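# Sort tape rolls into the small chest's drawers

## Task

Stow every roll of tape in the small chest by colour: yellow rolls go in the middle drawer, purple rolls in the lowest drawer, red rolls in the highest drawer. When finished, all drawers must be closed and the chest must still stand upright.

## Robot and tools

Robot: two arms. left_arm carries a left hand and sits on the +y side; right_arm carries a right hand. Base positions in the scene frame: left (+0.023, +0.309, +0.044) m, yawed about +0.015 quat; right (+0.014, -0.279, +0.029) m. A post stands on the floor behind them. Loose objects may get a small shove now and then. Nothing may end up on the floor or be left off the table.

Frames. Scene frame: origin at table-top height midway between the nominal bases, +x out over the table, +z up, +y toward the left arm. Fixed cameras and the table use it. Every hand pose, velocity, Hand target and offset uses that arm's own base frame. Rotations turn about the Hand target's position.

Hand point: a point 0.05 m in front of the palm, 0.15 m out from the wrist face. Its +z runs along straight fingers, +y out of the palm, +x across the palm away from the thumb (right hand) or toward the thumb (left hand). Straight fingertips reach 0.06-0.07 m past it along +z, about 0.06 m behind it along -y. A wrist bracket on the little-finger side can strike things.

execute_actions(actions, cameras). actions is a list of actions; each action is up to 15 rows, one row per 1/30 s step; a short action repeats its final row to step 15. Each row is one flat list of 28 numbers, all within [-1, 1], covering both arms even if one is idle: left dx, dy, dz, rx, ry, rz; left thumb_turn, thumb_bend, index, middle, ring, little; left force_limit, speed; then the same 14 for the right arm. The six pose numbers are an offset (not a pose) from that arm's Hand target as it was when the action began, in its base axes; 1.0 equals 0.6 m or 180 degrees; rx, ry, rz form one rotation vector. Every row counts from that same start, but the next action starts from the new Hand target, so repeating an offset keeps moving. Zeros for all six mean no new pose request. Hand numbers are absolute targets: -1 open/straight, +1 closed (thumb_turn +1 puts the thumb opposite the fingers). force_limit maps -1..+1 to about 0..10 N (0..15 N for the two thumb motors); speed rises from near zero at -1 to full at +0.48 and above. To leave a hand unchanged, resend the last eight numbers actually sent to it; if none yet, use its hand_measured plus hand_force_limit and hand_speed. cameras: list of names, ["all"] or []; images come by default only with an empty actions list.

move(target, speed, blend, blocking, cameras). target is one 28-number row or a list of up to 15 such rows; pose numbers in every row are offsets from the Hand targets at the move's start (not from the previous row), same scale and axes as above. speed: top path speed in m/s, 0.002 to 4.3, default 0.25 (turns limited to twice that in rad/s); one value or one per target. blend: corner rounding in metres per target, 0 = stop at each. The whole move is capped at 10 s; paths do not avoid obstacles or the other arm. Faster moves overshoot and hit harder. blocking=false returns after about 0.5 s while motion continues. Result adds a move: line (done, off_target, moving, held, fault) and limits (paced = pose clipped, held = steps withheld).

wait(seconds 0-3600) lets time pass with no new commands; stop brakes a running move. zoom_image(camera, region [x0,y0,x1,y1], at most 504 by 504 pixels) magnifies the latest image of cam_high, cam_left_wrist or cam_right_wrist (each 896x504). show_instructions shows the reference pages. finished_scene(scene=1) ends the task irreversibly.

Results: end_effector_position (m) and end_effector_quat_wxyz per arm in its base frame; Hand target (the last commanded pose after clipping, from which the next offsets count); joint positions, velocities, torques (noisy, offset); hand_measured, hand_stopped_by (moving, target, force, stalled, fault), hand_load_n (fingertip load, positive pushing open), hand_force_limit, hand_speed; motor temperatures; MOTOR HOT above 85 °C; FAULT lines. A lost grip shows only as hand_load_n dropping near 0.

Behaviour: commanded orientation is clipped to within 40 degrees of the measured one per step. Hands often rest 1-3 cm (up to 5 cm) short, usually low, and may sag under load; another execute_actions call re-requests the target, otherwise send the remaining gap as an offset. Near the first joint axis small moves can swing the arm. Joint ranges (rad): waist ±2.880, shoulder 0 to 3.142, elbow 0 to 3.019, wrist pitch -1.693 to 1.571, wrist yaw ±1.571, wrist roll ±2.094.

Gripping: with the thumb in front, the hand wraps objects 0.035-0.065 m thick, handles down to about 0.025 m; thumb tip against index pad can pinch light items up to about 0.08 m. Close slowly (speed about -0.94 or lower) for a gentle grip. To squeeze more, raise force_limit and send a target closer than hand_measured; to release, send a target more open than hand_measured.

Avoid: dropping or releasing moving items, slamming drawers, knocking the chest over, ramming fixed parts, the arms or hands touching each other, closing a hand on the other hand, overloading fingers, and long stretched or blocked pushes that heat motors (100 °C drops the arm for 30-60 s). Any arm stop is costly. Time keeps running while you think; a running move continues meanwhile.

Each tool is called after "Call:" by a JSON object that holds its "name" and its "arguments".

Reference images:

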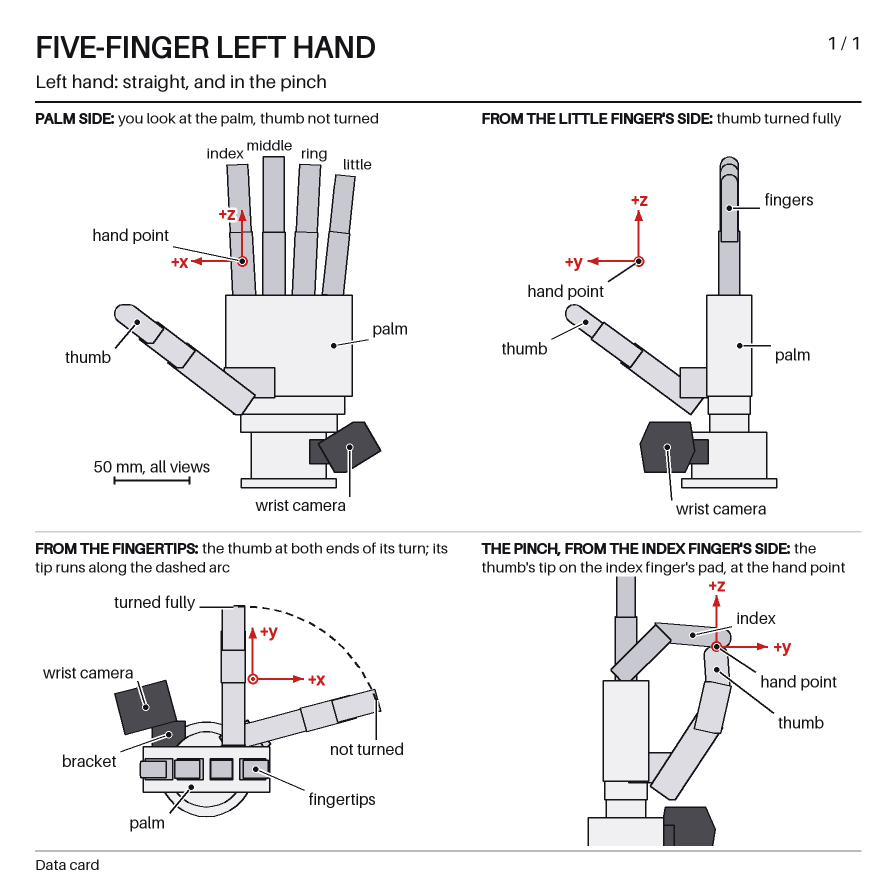

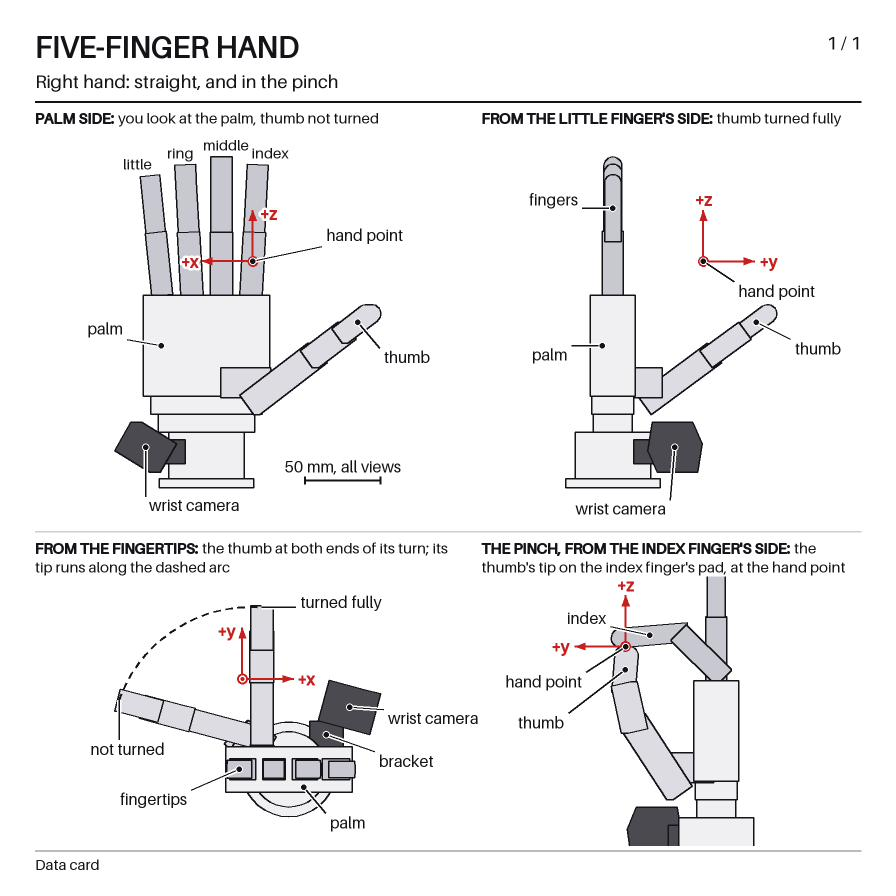

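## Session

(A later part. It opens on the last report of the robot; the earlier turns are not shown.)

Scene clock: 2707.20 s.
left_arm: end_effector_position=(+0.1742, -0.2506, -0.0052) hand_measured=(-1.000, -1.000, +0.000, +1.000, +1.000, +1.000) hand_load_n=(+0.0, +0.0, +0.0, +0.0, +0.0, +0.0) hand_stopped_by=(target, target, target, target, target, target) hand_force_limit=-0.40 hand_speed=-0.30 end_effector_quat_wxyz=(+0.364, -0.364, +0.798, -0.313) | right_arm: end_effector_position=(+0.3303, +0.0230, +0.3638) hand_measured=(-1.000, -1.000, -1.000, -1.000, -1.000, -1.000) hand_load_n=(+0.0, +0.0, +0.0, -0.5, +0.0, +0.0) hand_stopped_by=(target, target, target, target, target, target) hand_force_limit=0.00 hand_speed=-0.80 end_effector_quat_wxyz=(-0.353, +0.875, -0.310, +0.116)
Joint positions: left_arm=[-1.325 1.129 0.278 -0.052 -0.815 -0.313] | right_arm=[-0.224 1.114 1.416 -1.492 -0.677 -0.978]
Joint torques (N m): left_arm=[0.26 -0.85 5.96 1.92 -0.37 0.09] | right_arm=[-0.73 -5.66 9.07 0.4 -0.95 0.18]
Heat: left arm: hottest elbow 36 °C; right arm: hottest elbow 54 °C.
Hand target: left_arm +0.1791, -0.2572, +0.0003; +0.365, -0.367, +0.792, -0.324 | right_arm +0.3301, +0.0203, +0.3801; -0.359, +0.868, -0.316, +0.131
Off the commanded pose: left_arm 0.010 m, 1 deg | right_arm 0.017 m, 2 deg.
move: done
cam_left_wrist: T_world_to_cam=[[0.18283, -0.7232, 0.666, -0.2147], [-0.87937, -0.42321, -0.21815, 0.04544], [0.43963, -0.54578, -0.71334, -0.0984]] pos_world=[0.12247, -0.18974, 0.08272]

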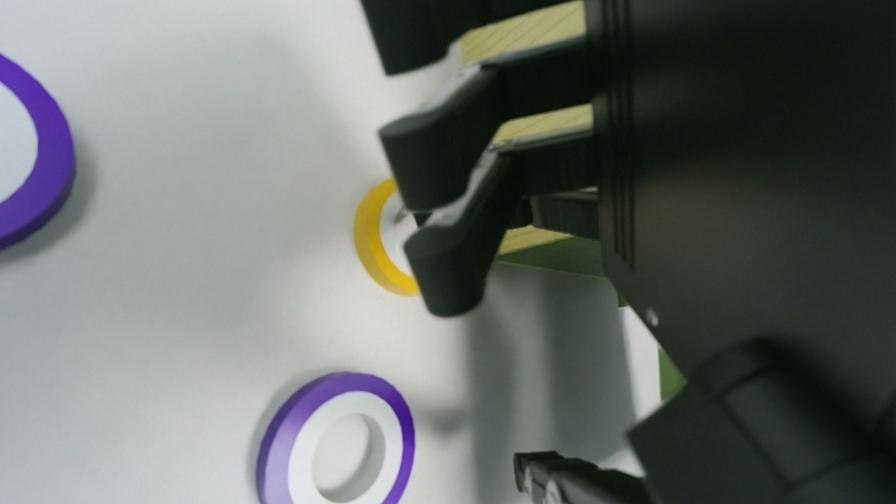

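Call:
{"name": "move", "arguments": {"target": [[-0.005,0.002,-0.017,0,0,0,-1,-1,0,1,1,1,-0.4,-0.3,0,0,0,0,0,0,-1,-1,-1,-1,-1,-1,0,-0.8]], "speed": 0.05, "cameras": ["cam_left_wrist"]}}

Scene clock: 2718.43 s.
left_arm: end_effector_position=(+0.1738, -0.2480, -0.0146) hand_measured=(-1.000, -1.000, +0.000, +1.000, +1.000, +1.000) hand_load_n=(+0.0, +0.0, +0.0, +0.0, +0.0, +0.0) hand_stopped_by=(target, target, target, target, target, target) hand_force_limit=-0.40 hand_speed=-0.30 end_effector_quat_wxyz=(+0.365, -0.363, +0.799, -0.310) | right_arm: end_effector_position=(+0.3303, +0.0230, +0.3638) hand_measured=(-1.000, -1.000, -1.000, -1.000, -1.000, -1.000) hand_load_n=(-0.5, +0.0, +0.0, +0.0, +0.0, +0.0) hand_stopped_by=(target, target, target, target, target, target) hand_force_limit=0.00 hand_speed=-0.80 end_effector_quat_wxyz=(-0.353, +0.875, -0.310, +0.116)
Joint positions: left_arm=[-1.325 1.166 0.264 -0.008 -0.816 -0.313] | right_arm=[-0.224 1.114 1.416 -1.492 -0.677 -0.978]
Joint torques (N m): left_arm=[-0.85 -0.91 5.6 1.92 -0.6 -0.05] | right_arm=[-1.32 -5.19 9.31 0.4 -0.94 0.26]
Heat: left arm: hottest elbow 36 °C; right arm: hottest elbow 54 °C.
Hand target: left_arm +0.1761, -0.2560, -0.0099; +0.365, -0.367, +0.792, -0.324 | right_arm +0.3301, +0.0203, +0.3801; -0.359, +0.868, -0.316, +0.131
Off the commanded pose: left_arm 0.010 m, 2 deg | right_arm 0.017 m, 2 deg.
move: done
cam_left_wrist: T_world_to_cam=[[0.18375, -0.72713, 0.66146, -0.20765], [-0.87905, -0.42269, -0.22047, 0.04417], [0.4399, -0.54094, -0.71685, -0.10249]] pos_world=[0.12207, -0.18776, 0.07362]

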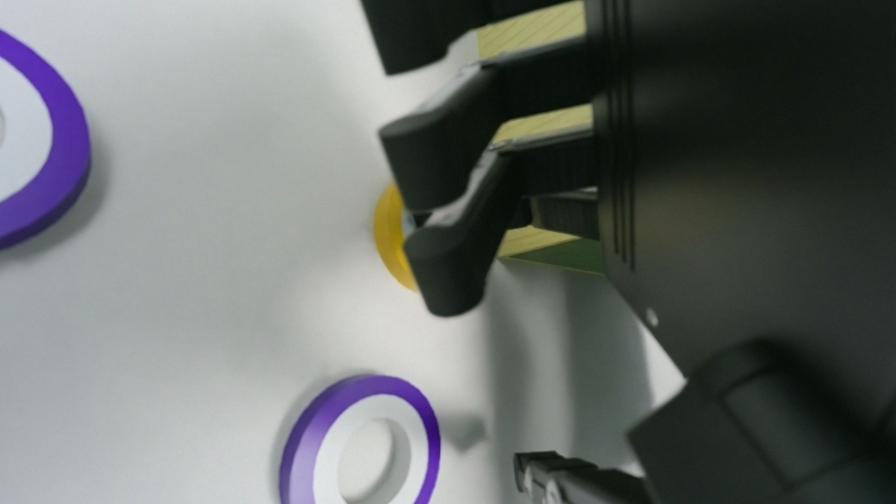

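Call:
{"name": "move", "arguments": {"target": [[0,0,-0.007,0,0,0,-1,-1,0,1,1,1,-0.4,-0.3,0,0,0,0,0,0,-1,-1,-1,-1,-1,-1,0,-0.8],[-0.012,0.085,-0.007,0,0,0,-1,-1,0,1,1,1,-0.4,-0.3,0,0,0,0,0,0,-1,-1,-1,-1,-1,-1,0,-0.8]], "speed": 0.05, "cameras": ["cam_high","cam_left_wrist"]}}

Scene clock: 2728.23 s.
left_arm: end_effector_position=(+0.1640, -0.2060, -0.0182) hand_measured=(-1.000, -1.000, +0.000, +1.000, +1.000, +1.000) hand_load_n=(+0.0, +0.0, +0.0, +0.0, +0.0, +0.0) hand_stopped_by=(target, target, target, target, target, target) hand_force_limit=-0.40 hand_speed=-0.30 end_effector_quat_wxyz=(+0.360, -0.365, +0.794, -0.326) | right_arm: end_effector_position=(+0.3303, +0.0230, +0.3638) hand_measured=(-1.000, -1.000, -1.000, -1.000, -1.000, -1.000) hand_load_n=(+0.0, +0.0, +0.0, +0.0, +0.0, +0.0) hand_stopped_by=(target, target, target, target, target, target) hand_force_limit=0.00 hand_speed=-0.80 end_effector_quat_wxyz=(-0.353, +0.875, -0.310, +0.116)
Joint positions: left_arm=[-1.316 0.971 0.135 -0.029 -0.804 -0.297] | right_arm=[-0.224 1.114 1.416 -1.492 -0.677 -0.978]
Joint torques (N m): left_arm=[0.85 0.03 6.08 0.55 -0.25 0.13] | right_arm=[-0.85 -5.48 9.26 0.31 -0.94 0.2]
Heat: left arm: hottest elbow 35 °C; right arm: hottest elbow 54 °C.
Hand target: left_arm +0.1689, -0.2050, -0.0141; +0.365, -0.367, +0.792, -0.324 | right_arm +0.3301, +0.0203, +0.3801; -0.359, +0.868, -0.316, +0.131
Off the commanded pose: left_arm 0.006 m, 1 deg | right_arm 0.017 m, 2 deg.
move: done
cam_left_wrist: T_world_to_cam=[[0.17435, -0.7071, 0.68528, -0.16689], [-0.88096, -0.42292, -0.21226, 0.05286], [0.43991, -0.5667, -0.69666, -0.08298]] pos_world=[0.11217, -0.14267, 0.06778]

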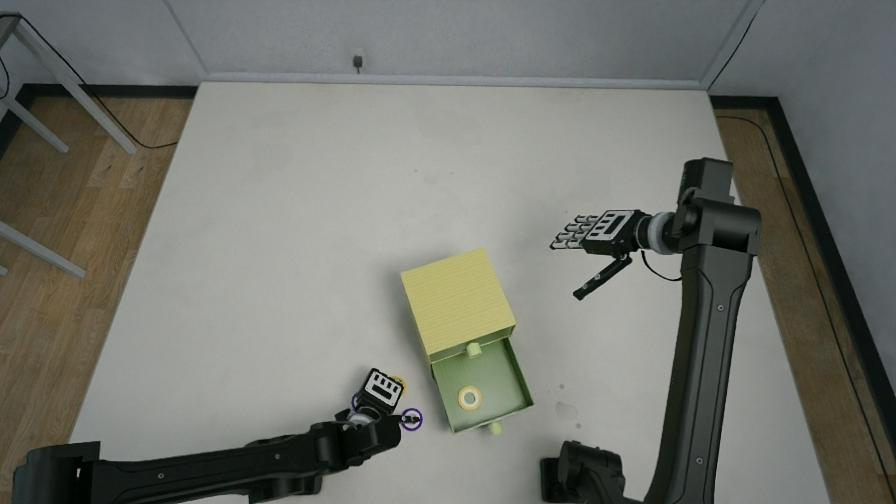

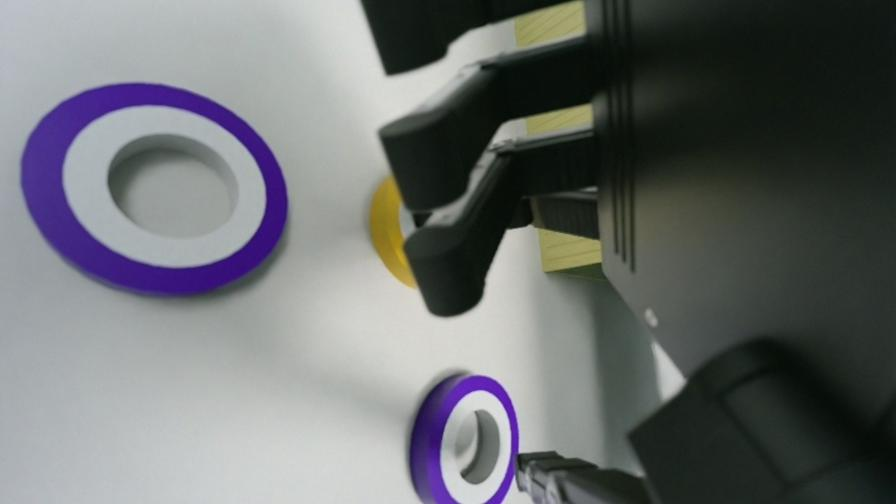

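Call:
{"name": "move", "arguments": {"target": [[0,0,0.117,0,0,0,-1,-1,0,1,1,1,-0.4,-0.3,0,0,0,0,0,0,-1,-1,-1,-1,-1,-1,0,-0.8],[0.0268,-0.0383,0.117,0,0,0.161,1,-0.8,-0.5,-0.5,1,1,-0.35,-0.3,0,0,0,0,0,0,-1,-1,-1,-1,-1,-1,0,-0.8],[0.0268,-0.0383,0.057,0,0,0.161,1,-0.8,-0.5,-0.5,1,1,-0.35,-0.3,0,0,0,0,0,0,-1,-1,-1,-1,-1,-1,0,-0.8]], "blend": [0.01,0,0], "speed": 0.1, "cameras": ["cam_high","cam_left_wrist"]}}

Scene clock: 2754.83 s.
left_arm: end_effector_position=(+0.1851, -0.2174, +0.0170) hand_measured=(+1.000, -0.800, -0.500, -0.500, +1.000, +1.000) hand_load_n=(+0.0, +0.0, +0.0, +0.0, +0.0, +0.0) hand_stopped_by=(target, target, target, target, target, target) hand_force_limit=-0.35 hand_speed=-0.30 end_effector_quat_wxyz=(+0.439, -0.553, +0.678, -0.206) | right_arm: end_effector_position=(+0.3303, +0.0230, +0.3638) hand_measured=(-1.000, -1.000, -1.000, -1.000, -1.000, -1.000) hand_load_n=(+0.0, -0.5, +0.0, +0.0, +0.0, +0.0) hand_stopped_by=(target, target, target, target, target, target) hand_force_limit=0.00 hand_speed=-0.80 end_effector_quat_wxyz=(-0.353, +0.875, -0.310, +0.116)
Joint positions: left_arm=[-1.331 1.275 0.522 -0.828 -1.011 -1.136] | right_arm=[-0.224 1.114 1.416 -1.492 -0.677 -0.978]
Joint torques (N m): left_arm=[-1.32 -2.49 5.71 0.64 -0.87 -0.07] | right_arm=[-0.85 -5.3 9.47 0.42 -0.92 0.2]
Heat: left arm: hottest elbow 36 °C; right arm: hottest elbow 54 °C.
Hand target: left_arm +0.1850, -0.2280, +0.0201; +0.435, -0.554, +0.675, -0.222 | right_arm +0.3301, +0.0203, +0.3801; -0.359, +0.868, -0.316, +0.131
Off the commanded pose: left_arm 0.011 m, 2 deg | right_arm 0.017 m, 2 deg.
move: off_target (left_arm); target 2's new numbers were sent with left_arm's hand 0.023 m and 2 deg from that target
cam_left_wrist: T_world_to_cam=[[0.51425, -0.54651, 0.66097, -0.23032], [-0.55109, -0.80108, -0.2336, -0.06872], [0.65715, -0.24412, -0.71313, -0.04401]] pos_world=[0.10949, -0.19166, 0.1048]

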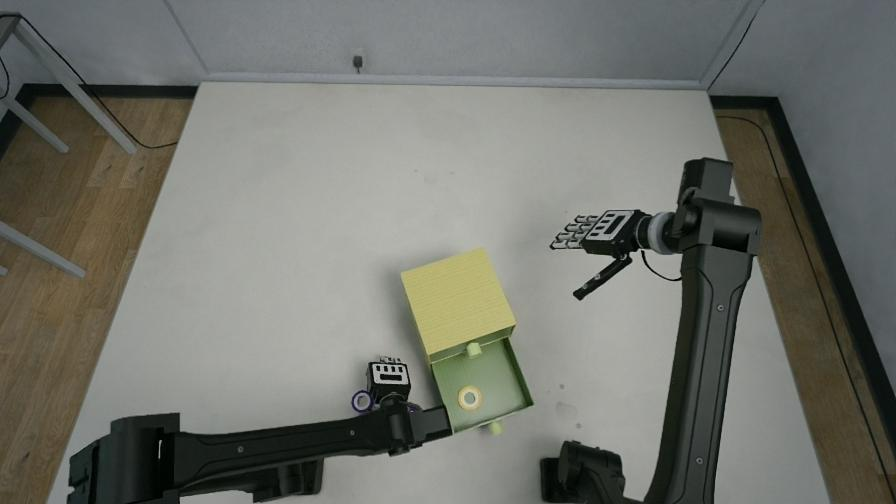

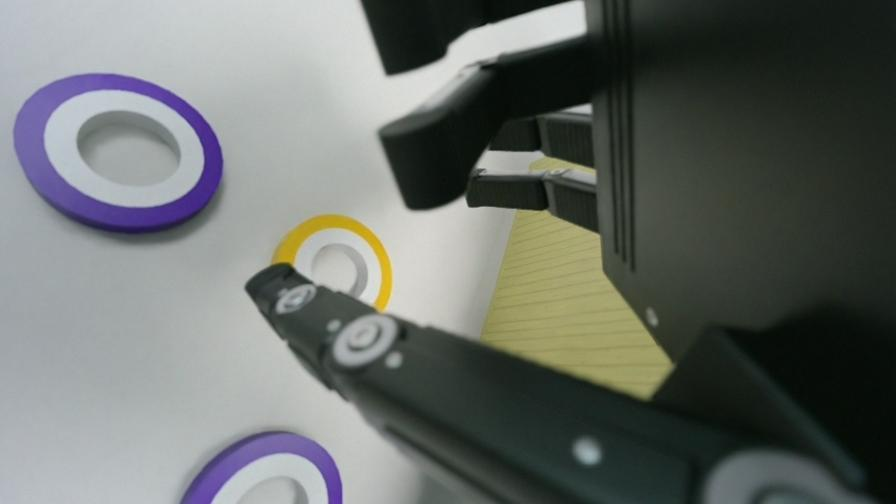

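Call:
{"name": "move", "arguments": {"target": [-0.0155,0.005,-0.0385,0,0,0,1,-0.8,-0.5,-0.5,1,1,-0.35,-0.3,0,0,0,0,0,0,-1,-1,-1,-1,-1,-1,0,-0.8], "speed": 0.08, "cameras": ["cam_left_wrist"]}}

Scene clock: 2765.43 s.
left_arm: end_effector_position=(+0.1741, -0.2150, -0.0055) hand_measured=(+1.000, -0.800, -0.500, -0.500, +1.000, +1.000) hand_load_n=(+0.5, +0.0, +0.0, +0.0, +0.0, +0.0) hand_stopped_by=(target, target, target, target, target, target) hand_force_limit=-0.35 hand_speed=-0.30 end_effector_quat_wxyz=(+0.439, -0.549, +0.681, -0.207) | right_arm: end_effector_position=(+0.3303, +0.0230, +0.3638) hand_measured=(-1.000, -1.000, -1.000, -1.000, -1.000, -1.000) hand_load_n=(-0.5, +0.0, +0.0, +0.0, +0.0, +0.0) hand_stopped_by=(target, target, target, target, target, target) hand_force_limit=0.00 hand_speed=-0.80 end_effector_quat_wxyz=(-0.353, +0.875, -0.310, +0.116)
Joint positions: left_arm=[-1.373 1.338 0.491 -0.789 -1.011 -1.195] | right_arm=[-0.224 1.114 1.416 -1.492 -0.677 -0.978]
Joint torques (N m): left_arm=[-1.44 -2.61 5.19 0.53 -0.83 -0.11] | right_arm=[-1.32 -4.66 9.17 0.34 -0.95 0.2]
Heat: left arm: hottest elbow 35 °C; right arm: hottest elbow 54 °C.
Hand target: left_arm +0.1757, -0.2250, -0.0030; +0.435, -0.554, +0.675, -0.222 | right_arm +0.3301, +0.0203, +0.3801; -0.359, +0.868, -0.316, +0.131
Off the commanded pose: left_arm 0.010 m, 2 deg | right_arm 0.017 m, 2 deg.
move: done
cam_left_wrist: T_world_to_cam=[[0.50863, -0.55354, 0.65946, -0.20894], [-0.55866, -0.79499, -0.23641, -0.07546], [0.65513, -0.24816, -0.71359, -0.05277]] pos_world=[0.09869, -0.18874, 0.08229]

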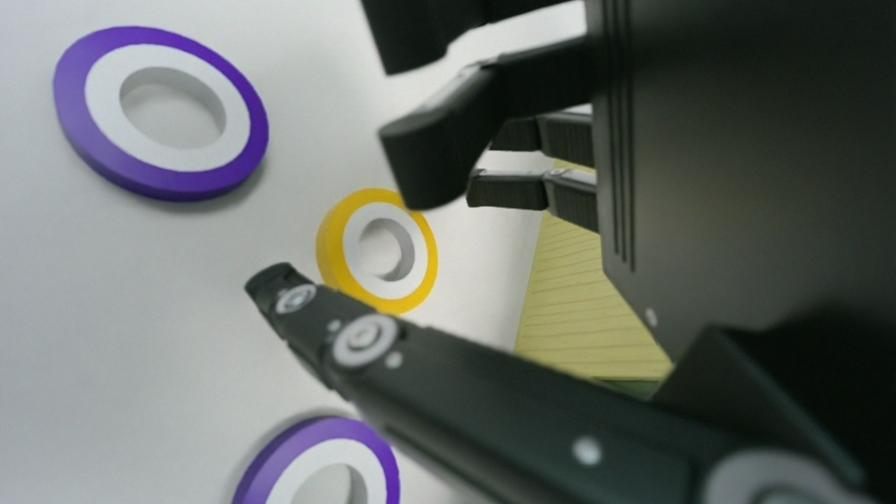

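Call:
{"name": "move", "arguments": {"target": [-0.0045,-0.007,-0.0325,0,0,0,1,-0.8,-0.5,-0.5,1,1,-0.35,-0.3,0,0,0,0,0,0,-1,-1,-1,-1,-1,-1,0,-0.8], "speed": 0.08, "cameras": ["cam_left_wrist"]}}

Scene clock: 2775.37 s.
left_arm: end_effector_position=(+0.1738, -0.2188, -0.0244) hand_measured=(+1.000, -0.800, -0.500, -0.500, +1.000, +1.000) hand_load_n=(+0.0, +0.0, +0.0, +0.0, +0.0, +0.0) hand_stopped_by=(target, target, target, target, target, target) hand_force_limit=-0.35 hand_speed=-0.30 end_effector_quat_wxyz=(+0.439, -0.553, +0.678, -0.206) | right_arm: end_effector_position=(+0.3303, +0.0230, +0.3638) hand_measured=(-1.000, -1.000, -1.000, -1.000, -1.000, -1.000) hand_load_n=(+0.0, +0.0, +0.0, -0.5, +0.0, -0.5) hand_stopped_by=(target, target, target, target, target, target) hand_force_limit=0.00 hand_speed=-0.80 end_effector_quat_wxyz=(-0.353, +0.875, -0.310, +0.116)
Joint positions: left_arm=[-1.377 1.416 0.488 -0.727 -1.011 -1.222] | right_arm=[-0.224 1.114 1.416 -1.492 -0.677 -0.978]
Joint torques (N m): left_arm=[-1.44 -3.14 4.55 0.49 -0.8 -0.11] | right_arm=[-0.26 -6.53 9.17 0.35 -0.95 0.18]
Heat: left arm: hottest elbow 34 °C; right arm: hottest elbow 54 °C.
Hand target: left_arm +0.1730, -0.2292, -0.0225; +0.435, -0.554, +0.675, -0.222 | right_arm +0.3301, +0.0203, +0.3801; -0.359, +0.868, -0.316, +0.131
Off the commanded pose: left_arm 0.011 m, 2 deg | right_arm 0.017 m, 2 deg.
move: off_target (left_arm)
cam_left_wrist: T_world_to_cam=[[0.51274, -0.5476, 0.66123, -0.19787], [-0.55103, -0.80052, -0.23566, -0.08572], [0.65837, -0.24352, -0.71221, -0.06648]] pos_world=[0.09799, -0.19316, 0.06329]

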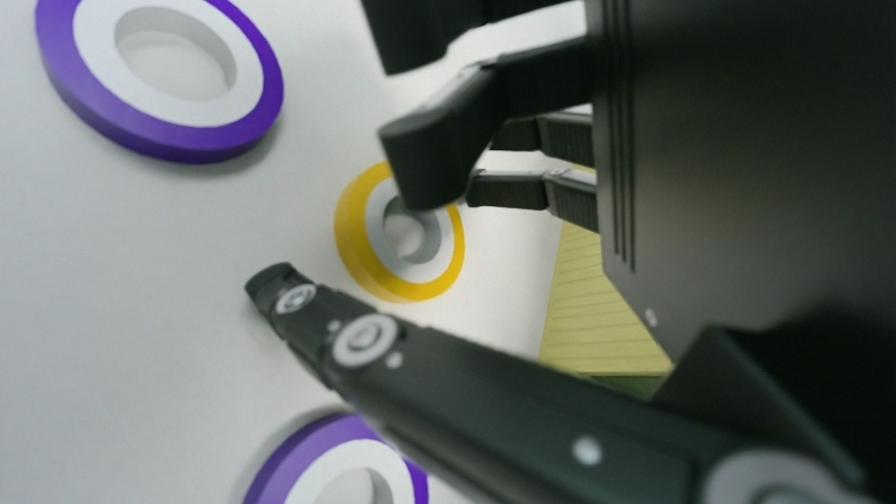

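Call:
{"name": "execute_actions", "arguments": {"actions": [[[0,0,0,0,0,0,1,-0.8,0.2,-0.5,1,1,-0.35,-0.88,0,0,0,0,0,0,-1,-1,-1,-1,-1,-1,0,-0.8]]], "cameras": ["cam_left_wrist"]}}

Scene clock: 2783.43 s.
left_arm: end_effector_position=(+0.1749, -0.2185, -0.0238) hand_measured=(+1.000, -0.800, +0.012, -0.500, +1.000, +1.000) hand_load_n=(+0.0, +3.0, +3.5, +0.0, +0.0, +0.0) hand_stopped_by=(target, target, force, target, target, target) hand_force_limit=-0.35 hand_speed=-0.88 end_effector_quat_wxyz=(+0.441, -0.553, +0.676, -0.207) | right_arm: end_effector_position=(+0.3303, +0.0230, +0.3638) hand_measured=(-1.000, -1.000, -1.000, -1.000, -1.000, -1.000) hand_load_n=(+0.0, +0.0, +0.0, +0.0, +0.0, +0.0) hand_stopped_by=(target, target, target, target, target, target) hand_force_limit=0.00 hand_speed=-0.80 end_effector_quat_wxyz=(-0.353, +0.875, -0.310, +0.116)
Joint positions: left_arm=[-1.376 1.416 0.488 -0.727 -1.016 -1.223] | right_arm=[-0.224 1.114 1.416 -1.492 -0.677 -0.978]
Joint torques (N m): left_arm=[-1.44 -3.14 4.53 0.5 -0.64 -0.09] | right_arm=[-0.85 -5.19 9.24 0.51 -0.9 0.24]
Heat: left arm: hottest elbow 34 °C; right arm: hottest elbow 54 °C.
Hand target: left_arm +0.1730, -0.2292, -0.0225; +0.435, -0.554, +0.675, -0.222 | right_arm +0.3301, +0.0203, +0.3801; -0.359, +0.868, -0.316, +0.131
Off the commanded pose: left_arm 0.011 m, 2 deg | right_arm 0.017 m, 2 deg.
cam_left_wrist: T_world_to_cam=[[0.51062, -0.54632, 0.66393, -0.19795], [-0.54832, -0.8017, -0.23797, -0.08549], [0.66228, -0.24253, -0.70892, -0.06715]] pos_world=[0.09868, -0.19297, 0.06348]

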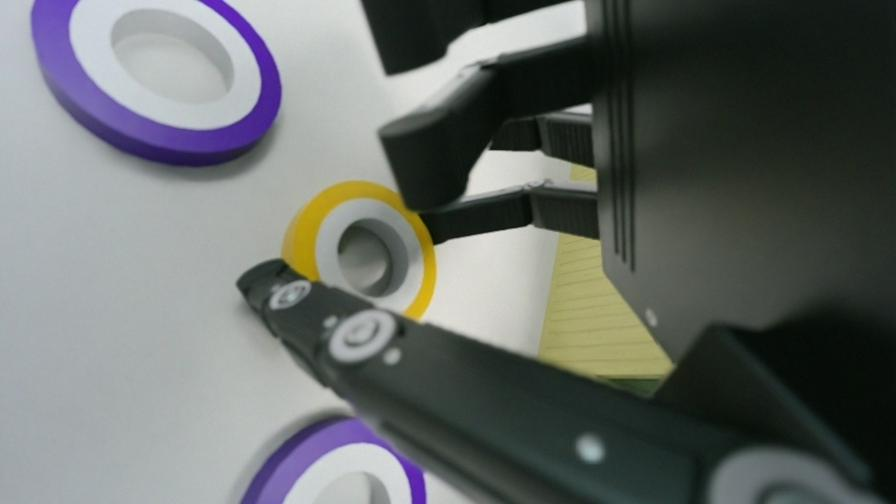

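Call:
{"name": "move", "arguments": {"target": [[0,0,0.5,0,0,0,1,-0.8,0.2,-0.5,1,1,-0.35,-0.88,0,0,0,0,0,0,-1,-1,-1,-1,-1,-1,0,-0.8],[-0.0367,-0.3188,0.4875,0,0,-0.139,1,-0.8,0.2,0,1,1,-0.35,-0.8,0,0,0,0,0,0,-1,-1,-1,-1,-1,-1,0,-0.8],[-0.0367,-0.3188,0.371,0,0,-0.139,1,-0.8,0.2,0,1,1,-0.35,-0.8,0,0,0,0,0,0,-1,-1,-1,-1,-1,-1,0,-0.8]], "blend": [0.04,0,0], "speed": 0.15, "cameras": ["cam_high","cam_left_wrist"]}}

Scene clock: 2863.10 s.
left_arm: end_effector_position=(+0.1510, -0.4116, +0.1904) hand_measured=(+1.000, -0.800, +0.012, +0.000, +1.000, +1.000) hand_load_n=(+0.0, +3.5, +3.5, +0.0, +0.0, +0.0) hand_stopped_by=(target, target, force, target, target, target) hand_force_limit=-0.35 hand_speed=-0.80 end_effector_quat_wxyz=(+0.381, -0.394, +0.782, -0.296) | right_arm: end_effector_position=(+0.3303, +0.0230, +0.3638) hand_measured=(-1.000, -1.000, -1.000, -1.000, -1.000, -1.000) hand_load_n=(+0.0, +0.0, +0.0, +0.0, +0.0, +0.0) hand_stopped_by=(target, target, target, target, target, target) hand_force_limit=0.00 hand_speed=-0.80 end_effector_quat_wxyz=(-0.353, +0.875, -0.310, +0.116)
Joint positions: left_arm=[-1.503 1.304 1.056 -0.934 -0.956 -0.663] | right_arm=[-0.224 1.114 1.416 -1.492 -0.677 -0.978]
Joint torques (N m): left_arm=[-1.14 -5.89 8.36 1.42 -0.47 0.14] | right_arm=[-1.08 -5.25 9.18 0.32 -0.99 0.21]
Heat: left arm: hottest elbow 33 °C; right arm: hottest elbow 54 °C.
Hand target: left_arm +0.1509, -0.4205, +0.2001; +0.376, -0.394, +0.779, -0.311 | right_arm +0.3301, +0.0203, +0.3801; -0.359, +0.868, -0.316, +0.131
Off the commanded pose: left_arm 0.013 m, 2 deg | right_arm 0.017 m, 2 deg.
move: off_target (left_arm); target 2's new numbers were sent with left_arm's hand 0.028 m and 3 deg from that target
cam_left_wrist: T_world_to_cam=[[0.23716, -0.71105, 0.66194, -0.45957], [-0.83955, -0.49284, -0.22862, -0.03307], [0.48879, -0.50151, -0.71384, -0.02569]] pos_world=[0.09378, -0.35596, 0.2783]

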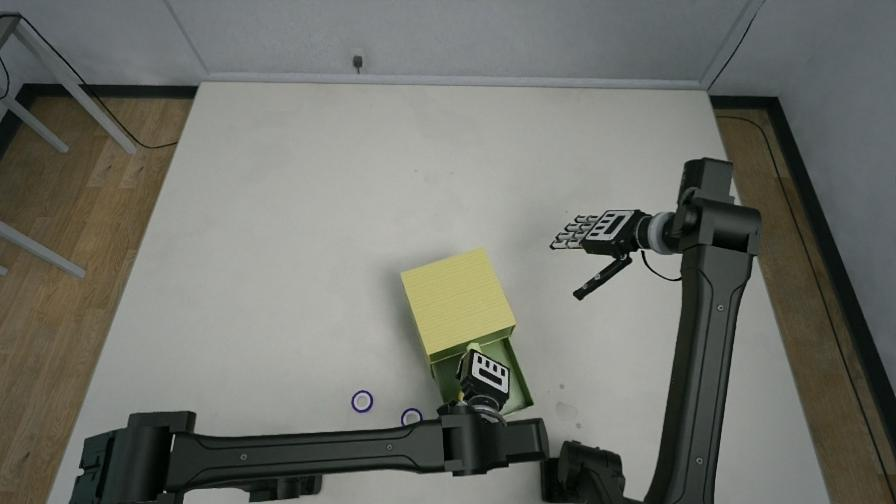

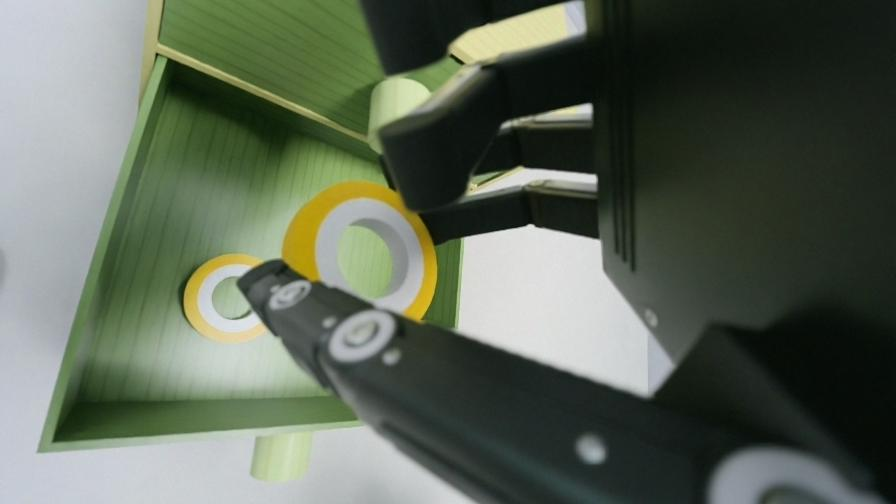

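Call:
{"name": "move", "arguments": {"target": [[-0.01,0.0127,0,0,0,0,1,-0.8,0.2,0,1,1,-0.35,-0.8,0,0,0,0,0,0,-1,-1,-1,-1,-1,-1,0,-0.8],[-0.01,0.0127,-0.09,0,0,0,1,-0.8,0.2,0,1,1,-0.35,-0.8,0,0,0,0,0,0,-1,-1,-1,-1,-1,-1,0,-0.8]], "speed": 0.07, "cameras": ["cam_high","cam_left_wrist"]}}

Scene clock: 2900.63 s.
left_arm: end_effector_position=(+0.1503, -0.4010, +0.1399) hand_measured=(+1.000, -0.800, +0.012, +0.000, +1.000, +1.000) hand_load_n=(+0.0, +3.5, +3.5, +0.0, +0.0, +0.0) hand_stopped_by=(target, target, force, target, target, target) hand_force_limit=-0.35 hand_speed=-0.80 end_effector_quat_wxyz=(+0.383, -0.393, +0.784, -0.292) | right_arm: end_effector_position=(+0.3303, +0.0230, +0.3638) hand_measured=(-1.000, -1.000, -1.000, -1.000, -1.000, -1.000) hand_load_n=(-0.5, +0.0, +0.0, +0.0, +0.0, +0.0) hand_stopped_by=(target, target, target, target, target, target) hand_force_limit=0.00 hand_speed=-0.80 end_effector_quat_wxyz=(-0.353, +0.875, -0.310, +0.116)
Joint positions: left_arm=[-1.503 1.326 0.938 -0.804 -0.956 -0.663] | right_arm=[-0.224 1.114 1.416 -1.492 -0.677 -0.978]
Joint torques (N m): left_arm=[-1.44 -5.48 7.79 1.37 -0.71 -0.09] | right_arm=[-0.79 -5.42 9.31 0.42 -0.94 0.18]
Heat: left arm: hottest elbow 36 °C; right arm: hottest elbow 54 °C.
Hand target: left_arm +0.1449, -0.4128, +0.1461; +0.376, -0.394, +0.779, -0.311 | right_arm +0.3301, +0.0203, +0.3801; -0.359, +0.868, -0.316, +0.131
Off the commanded pose: left_arm 0.014 m, 2 deg | right_arm 0.017 m, 2 deg.
move: off_target (left_arm)
cam_left_wrist: T_world_to_cam=[[0.23761, -0.71704, 0.65529, -0.41995], [-0.83967, -0.49078, -0.23256, -0.03864], [0.48836, -0.49497, -0.71869, -0.05272]] pos_world=[0.09309, -0.34618, 0.22831]

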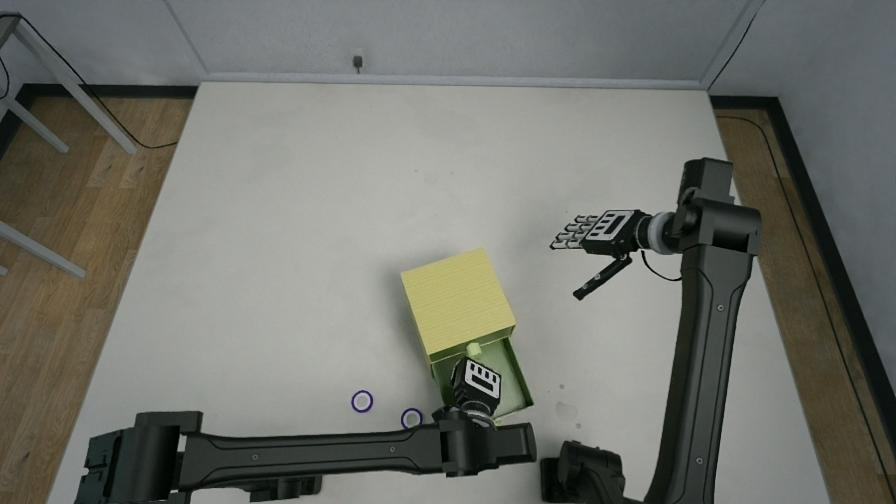

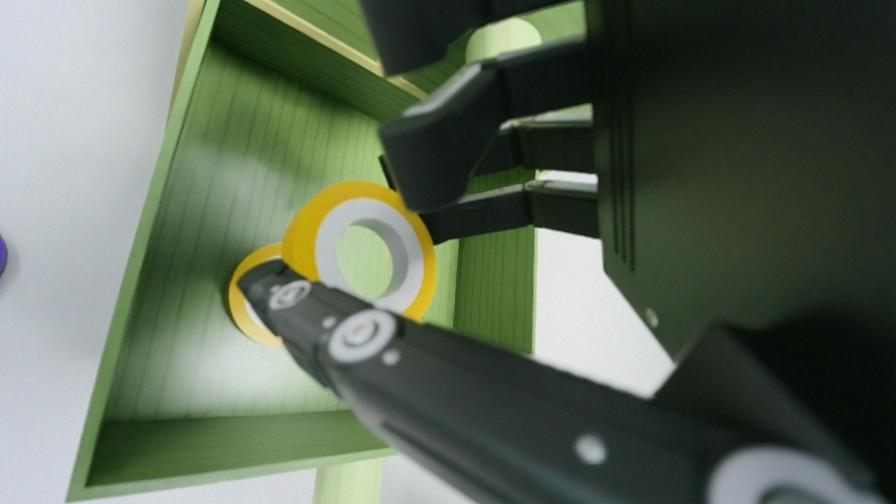

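Call:
{"name": "move", "arguments": {"target": [[-0.019,-0.0063,0,0,0,0,1,-0.8,0.2,0,1,1,-0.35,-0.8,0,0,0,0,0,0,-1,-1,-1,-1,-1,-1,0,-0.8],[-0.019,-0.0063,-0.07,0,0,0,1,-0.8,0.2,0,1,1,-0.35,-0.8,0,0,0,0,0,0,-1,-1,-1,-1,-1,-1,0,-0.8]], "speed": 0.07, "cameras": ["cam_high","cam_left_wrist"]}}

Scene clock: 2916.10 s.
left_arm: end_effector_position=(+0.1337, -0.4065, +0.0979) hand_measured=(+1.000, -0.800, +0.012, +0.000, +1.000, +1.000) hand_load_n=(-0.5, +3.5, +3.5, +0.0, +0.0, +0.0) hand_stopped_by=(target, target, force, target, target, target) hand_force_limit=-0.35 hand_speed=-0.80 end_effector_quat_wxyz=(+0.380, -0.387, +0.787, -0.295) | right_arm: end_effector_position=(+0.3303, +0.0230, +0.3638) hand_measured=(-1.000, -1.000, -1.000, -1.000, -1.000, -1.000) hand_load_n=(+0.0, +0.0, +0.0, +0.0, +0.0, +0.0) hand_stopped_by=(target, target, target, target, target, target) hand_force_limit=0.00 hand_speed=-0.80 end_effector_quat_wxyz=(-0.353, +0.875, -0.310, +0.116)
Joint positions: left_arm=[-1.546 1.393 0.884 -0.723 -0.965 -0.711] | right_arm=[-0.224 1.114 1.416 -1.492 -0.677 -0.978]
Joint torques (N m): left_arm=[-1.03 -5.83 7.28 1.31 -0.82 -0.1] | right_arm=[-0.91 -5.13 9.16 0.39 -1 0.25]
Heat: left arm: hottest elbow 36 °C; right arm: hottest elbow 54 °C.
Hand target: left_arm +0.1335, -0.4166, +0.1041; +0.376, -0.394, +0.779, -0.311 | right_arm +0.3301, +0.0203, +0.3801; -0.359, +0.868, -0.316, +0.131
Off the commanded pose: left_arm 0.012 m, 2 deg | right_arm 0.017 m, 2 deg.
move: off_target (left_arm)
cam_left_wrist: T_world_to_cam=[[0.22797, -0.72095, 0.65441, -0.39263], [-0.84681, -0.47853, -0.23219, -0.0592], [0.48056, -0.50123, -0.71961, -0.07891]] pos_world=[0.0773, -0.35095, 0.18642]

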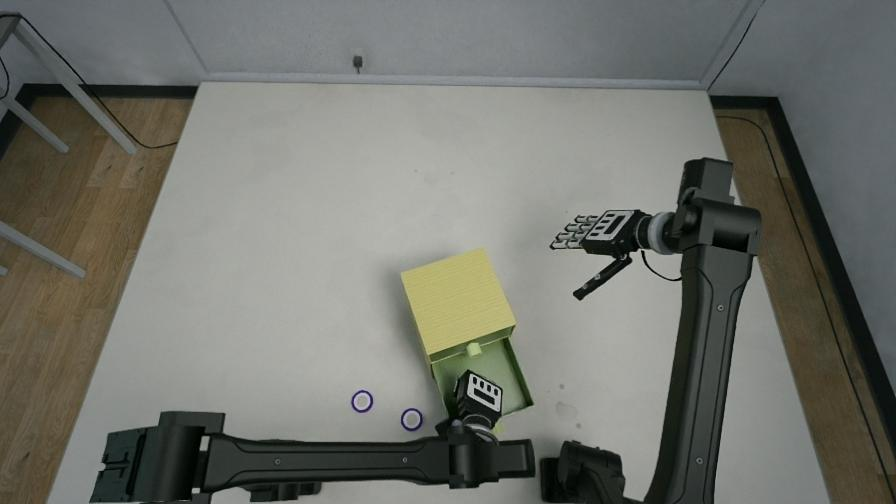

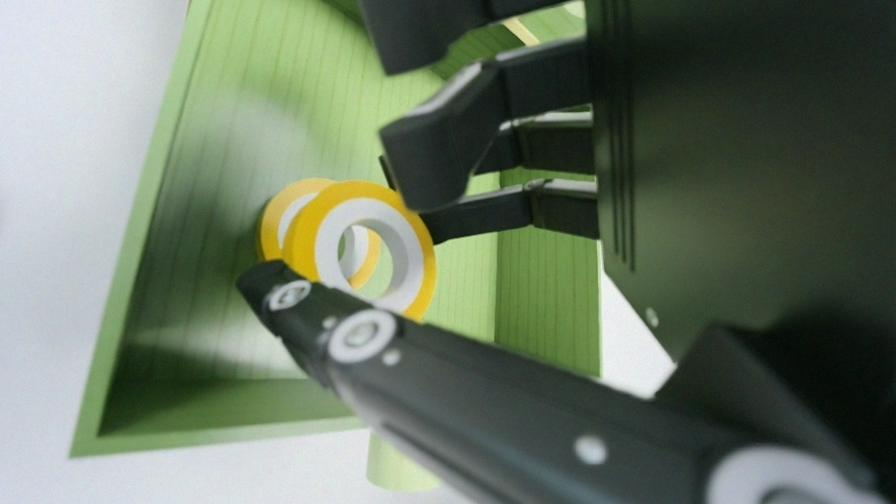

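Call:
{"name": "move", "arguments": {"target": [[0.0285,0.0075,0,0,0,0,1,-0.8,0.2,0,1,1,-0.35,-0.8,0,0,0,0,0,0,-1,-1,-1,-1,-1,-1,0,-0.8],[0.0285,0.0075,-0.028,0,0,0,1,-0.8,0.2,0,1,1,-0.35,-0.8,0,0,0,0,0,0,-1,-1,-1,-1,-1,-1,0,-0.8]], "speed": 0.06, "cameras": ["cam_left_wrist"]}}

Scene clock: 2934.37 s.
left_arm: end_effector_position=(+0.1483, -0.4052, +0.0841) hand_measured=(+1.000, -0.800, +0.012, +0.000, +1.000, +1.000) hand_load_n=(+0.0, +3.5, +4.0, +0.0, +0.0, +0.0) hand_stopped_by=(target, target, force, target, target, target) hand_force_limit=-0.35 hand_speed=-0.80 end_effector_quat_wxyz=(+0.379, -0.394, +0.781, -0.303) | right_arm: end_effector_position=(+0.3303, +0.0230, +0.3638) hand_measured=(-1.000, -1.000, -1.000, -1.000, -1.000, -1.000) hand_load_n=(+0.0, -0.5, +0.0, +0.0, +0.0, +0.0) hand_stopped_by=(target, target, target, target, target, target) hand_force_limit=0.00 hand_speed=-0.80 end_effector_quat_wxyz=(-0.353, +0.875, -0.310, +0.116)
Joint positions: left_arm=[-1.509 1.398 0.838 -0.608 -0.957 -0.662] | right_arm=[-0.224 1.114 1.416 -1.492 -0.677 -0.978]
Joint torques (N m): left_arm=[0.5 -5.54 7.06 1.42 -0.43 0.14] | right_arm=[-0.73 -5.19 9.21 0.28 -0.89 0.27]
Heat: left arm: hottest elbow 35 °C; right arm: hottest elbow 54 °C.
Hand target: left_arm +0.1506, -0.4121, +0.0873; +0.376, -0.394, +0.779, -0.311 | right_arm +0.3301, +0.0203, +0.3801; -0.359, +0.868, -0.316, +0.131
Off the commanded pose: left_arm 0.008 m, 1 deg | right_arm 0.017 m, 2 deg.
move: done
cam_left_wrist: T_world_to_cam=[[0.23096, -0.70321, 0.67243, -0.38083], [-0.84205, -0.49071, -0.22396, -0.05568], [0.48746, -0.51449, -0.70547, -0.1028]] pos_world=[0.09118, -0.34801, 0.17109]

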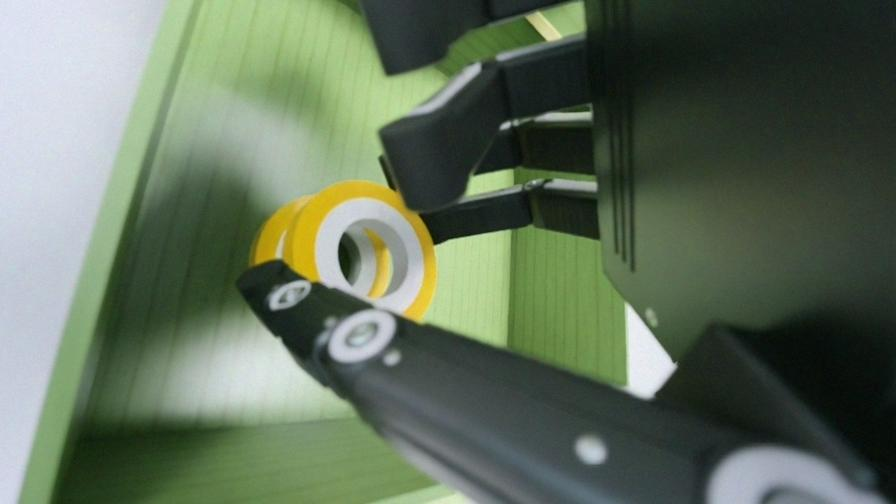

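Call:
{"name": "move", "arguments": {"target": [[0.009,0.007,-0.01,0,0,0,1,-0.8,0.2,0,1,1,-0.35,-0.8,0,0,0,0,0,0,-1,-1,-1,-1,-1,-1,0,-0.8]], "speed": 0.06, "cameras": ["cam_left_wrist"]}}

Scene clock: 2948.33 s.
left_arm: end_effector_position=(+0.1479, -0.4023, +0.0764) hand_measured=(+1.000, -0.800, +0.012, +0.000, +1.000, +1.000) hand_load_n=(-0.5, +3.5, +4.0, +0.0, +0.0, +0.0) hand_stopped_by=(target, target, force, target, target, target) hand_force_limit=-0.35 hand_speed=-0.80 end_effector_quat_wxyz=(+0.376, -0.388, +0.784, -0.304) | right_arm: end_effector_position=(+0.3303, +0.0230, +0.3638) hand_measured=(-1.000, -1.000, -1.000, -1.000, -1.000, -1.000) hand_load_n=(-0.5, +0.0, +0.0, +0.0, +0.0, +0.0) hand_stopped_by=(target, target, target, target, target, target) hand_force_limit=0.00 hand_speed=-0.80 end_effector_quat_wxyz=(-0.353, +0.875, -0.310, +0.116)
Joint positions: left_arm=[-1.508 1.398 0.813 -0.568 -0.95 -0.639] | right_arm=[-0.224 1.114 1.416 -1.492 -0.677 -0.978]
Joint torques (N m): left_arm=[0.79 -5.6 7.04 1.44 -0.43 0.15] | right_arm=[-1.55 -4.78 9.22 0.27 -0.96 0.22]
Heat: left arm: hottest elbow 35 °C; right arm: hottest elbow 54 °C.
Hand target: left_arm +0.1560, -0.4079, +0.0813; +0.376, -0.394, +0.779, -0.311 | right_arm +0.3301, +0.0203, +0.3801; -0.359, +0.868, -0.316, +0.131
Off the commanded pose: left_arm 0.011 m, 1 deg | right_arm 0.017 m, 2 deg.
move: off_target (left_arm)
cam_left_wrist: T_world_to_cam=[[0.22252, -0.7085, 0.66971, -0.37411], [-0.84913, -0.47837, -0.22395, -0.05034], [0.47903, -0.51884, -0.70805, -0.10688]] pos_world=[0.0917, -0.34459, 0.16359]

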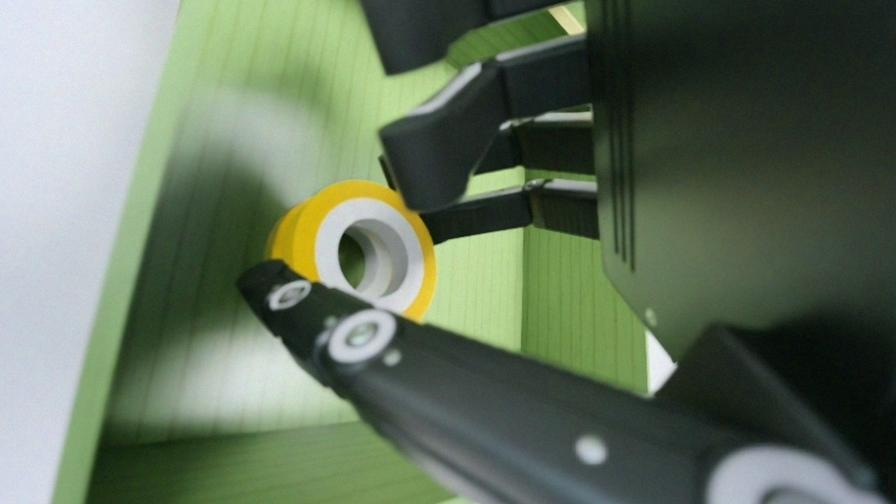

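Call:
{"name": "move", "arguments": {"target": [[0,0,-0.009,0,0,0,1,-0.8,0.2,0,1,1,-0.35,-0.8,0,0,0,0,0,0,-1,-1,-1,-1,-1,-1,0,-0.8]], "speed": 0.05}}

Call:
{"name": "move", "arguments": {"target": [[0,0,-0.008,0,0,0,1,-0.8,0.2,0,1,1,-0.35,-0.8,0,0,0,0,0,0,-1,-1,-1,-1,-1,-1,0,-0.8]], "speed": 0.05, "cameras": ["cam_left_wrist"]}}

Scene clock: 2955.63 s.
left_arm: end_effector_position=(+0.1479, -0.4031, +0.0728) hand_measured=(+1.000, -0.800, +0.012, +0.000, +1.000, +1.000) hand_load_n=(-0.5, +3.5, +3.5, +0.0, +0.0, +0.0) hand_stopped_by=(target, target, force, target, target, target) hand_force_limit=-0.35 hand_speed=-0.80 end_effector_quat_wxyz=(+0.376, -0.389, +0.784, -0.306) | right_arm: end_effector_position=(+0.3303, +0.0230, +0.3638) hand_measured=(-1.000, -1.000, -1.000, -1.000, -1.000, -1.000) hand_load_n=(+0.0, +0.0, +0.0, +0.0, -0.5, +0.0) hand_stopped_by=(target, target, target, target, target, target) hand_force_limit=0.00 hand_speed=-0.80 end_effector_quat_wxyz=(-0.353, +0.875, -0.310, +0.116)
Joint positions: left_arm=[-1.508 1.404 0.807 -0.551 -0.95 -0.639] | right_arm=[-0.224 1.114 1.416 -1.492 -0.677 -0.978]
Joint torques (N m): left_arm=[0.79 -5.42 6.93 1.46 -0.43 0.15] | right_arm=[-1.55 -5.36 9.32 0.4 -0.98 0.17]
Heat: left arm: hottest elbow 35 °C; right arm: hottest elbow 54 °C.
Hand target: left_arm +0.1560, -0.4079, +0.0759; +0.376, -0.394, +0.779, -0.311 | right_arm +0.3301, +0.0203, +0.3801; -0.359, +0.868, -0.316, +0.131
Off the commanded pose: left_arm 0.010 m, 1 deg | right_arm 0.017 m, 2 deg.
move: done

Scene clock: 2956.50 s.
left_arm: end_effector_position=(+0.1479, -0.4033, +0.0679) hand_measured=(+1.000, -0.800, +0.012, +0.000, +1.000, +1.000) hand_load_n=(-0.5, +3.0, +3.5, +0.0, +0.0, +0.0) hand_stopped_by=(target, target, force, target, target, target) hand_force_limit=-0.35 hand_speed=-0.80 end_effector_quat_wxyz=(+0.376, -0.389, +0.784, -0.306) | right_arm: end_effector_position=(+0.3303, +0.0230, +0.3638) hand_measured=(-1.000, -1.000, -1.000, -1.000, -1.000, -1.000) hand_load_n=(+0.0, +0.0, +0.0, +0.0, +0.0, +0.0) hand_stopped_by=(target, target, target, target, target, target) hand_force_limit=0.00 hand_speed=-0.80 end_effector_quat_wxyz=(-0.353, +0.875, -0.310, +0.116)
Joint positions: left_arm=[-1.508 1.413 0.801 -0.535 -0.95 -0.639] | right_arm=[-0.224 1.114 1.416 -1.492 -0.677 -0.978]
Joint torques (N m): left_arm=[0.79 -5.48 6.87 1.46 -0.43 0.14] | right_arm=[-0.38 -5.48 9.26 0.49 -0.97 0.21]
Heat: left arm: hottest elbow 35 °C; right arm: hottest elbow 54 °C.
Hand target: left_arm +0.1560, -0.4079, +0.0711; +0.376, -0.394, +0.779, -0.311 | right_arm +0.3301, +0.0203, +0.3801; -0.359, +0.868, -0.316, +0.131
Off the commanded pose: left_arm 0.010 m, 1 deg | right_arm 0.017 m, 2 deg.
move: done
cam_left_wrist: T_world_to_cam=[[0.22232, -0.70543, 0.67301, -0.36815], [-0.84905, -0.4794, -0.22201, -0.05315], [0.47925, -0.52206, -0.70553, -0.11492]] pos_world=[0.0918, -0.34518, 0.15489]

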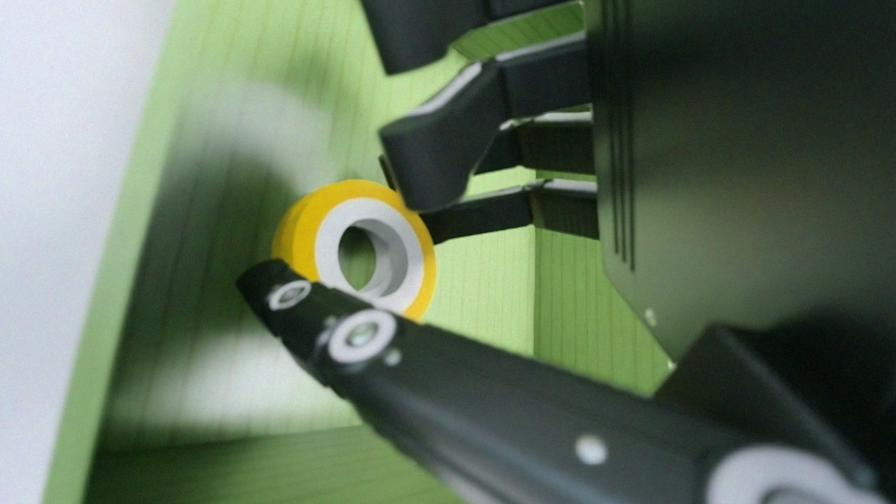

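Call:
{"name": "move", "arguments": {"target": [[0,0,-0.006,0,0,0,1,-0.8,0.2,0,1,1,-0.35,-0.8,0,0,0,0,0,0,-1,-1,-1,-1,-1,-1,0,-0.8]], "speed": 0.05, "cameras": ["cam_left_wrist"]}}

Scene clock: 2963.07 s.
left_arm: end_effector_position=(+0.1480, -0.4041, +0.0663) hand_measured=(+1.000, -0.800, +0.012, +0.000, +1.000, +1.000) hand_load_n=(+0.0, +3.5, +3.5, +0.0, +0.0, +0.0) hand_stopped_by=(target, target, force, target, target, target) hand_force_limit=-0.35 hand_speed=-0.80 end_effector_quat_wxyz=(+0.375, -0.389, +0.783, -0.308) | right_arm: end_effector_position=(+0.3303, +0.0230, +0.3638) hand_measured=(-1.000, -1.000, -1.000, -1.000, -1.000, -1.000) hand_load_n=(+0.0, +0.0, +0.0, +0.0, +0.0, +0.0) hand_stopped_by=(target, target, target, target, target, target) hand_force_limit=0.00 hand_speed=-0.80 end_effector_quat_wxyz=(-0.353, +0.875, -0.310, +0.116)
Joint positions: left_arm=[-1.508 1.416 0.798 -0.525 -0.95 -0.637] | right_arm=[-0.224 1.114 1.416 -1.492 -0.677 -0.978]
Joint torques (N m): left_arm=[0.85 -5.3 6.65 1.47 -0.43 0.14] | right_arm=[-0.79 -4.89 9.25 0.43 -0.97 0.23]
Heat: left arm: hottest elbow 35 °C; right arm: hottest elbow 54 °C.
Hand target: left_arm +0.1560, -0.4079, +0.0675; +0.376, -0.394, +0.779, -0.311 | right_arm +0.3301, +0.0203, +0.3801; -0.359, +0.868, -0.316, +0.131
Off the commanded pose: left_arm 0.009 m, 1 deg | right_arm 0.017 m, 2 deg.
move: done
cam_left_wrist: T_world_to_cam=[[0.22136, -0.70342, 0.67543, -0.3668], [-0.84935, -0.47938, -0.22089, -0.05394], [0.47916, -0.52478, -0.70357, -0.11775]] pos_world=[0.0918, -0.34567, 0.15299]

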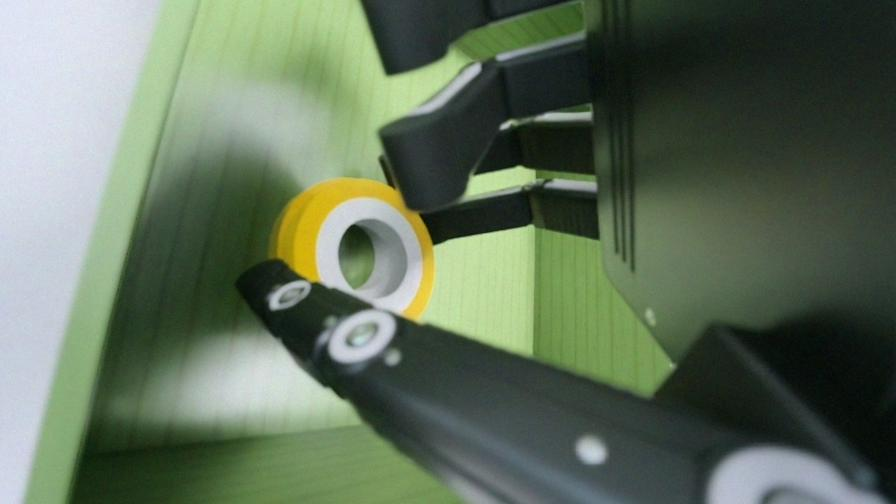

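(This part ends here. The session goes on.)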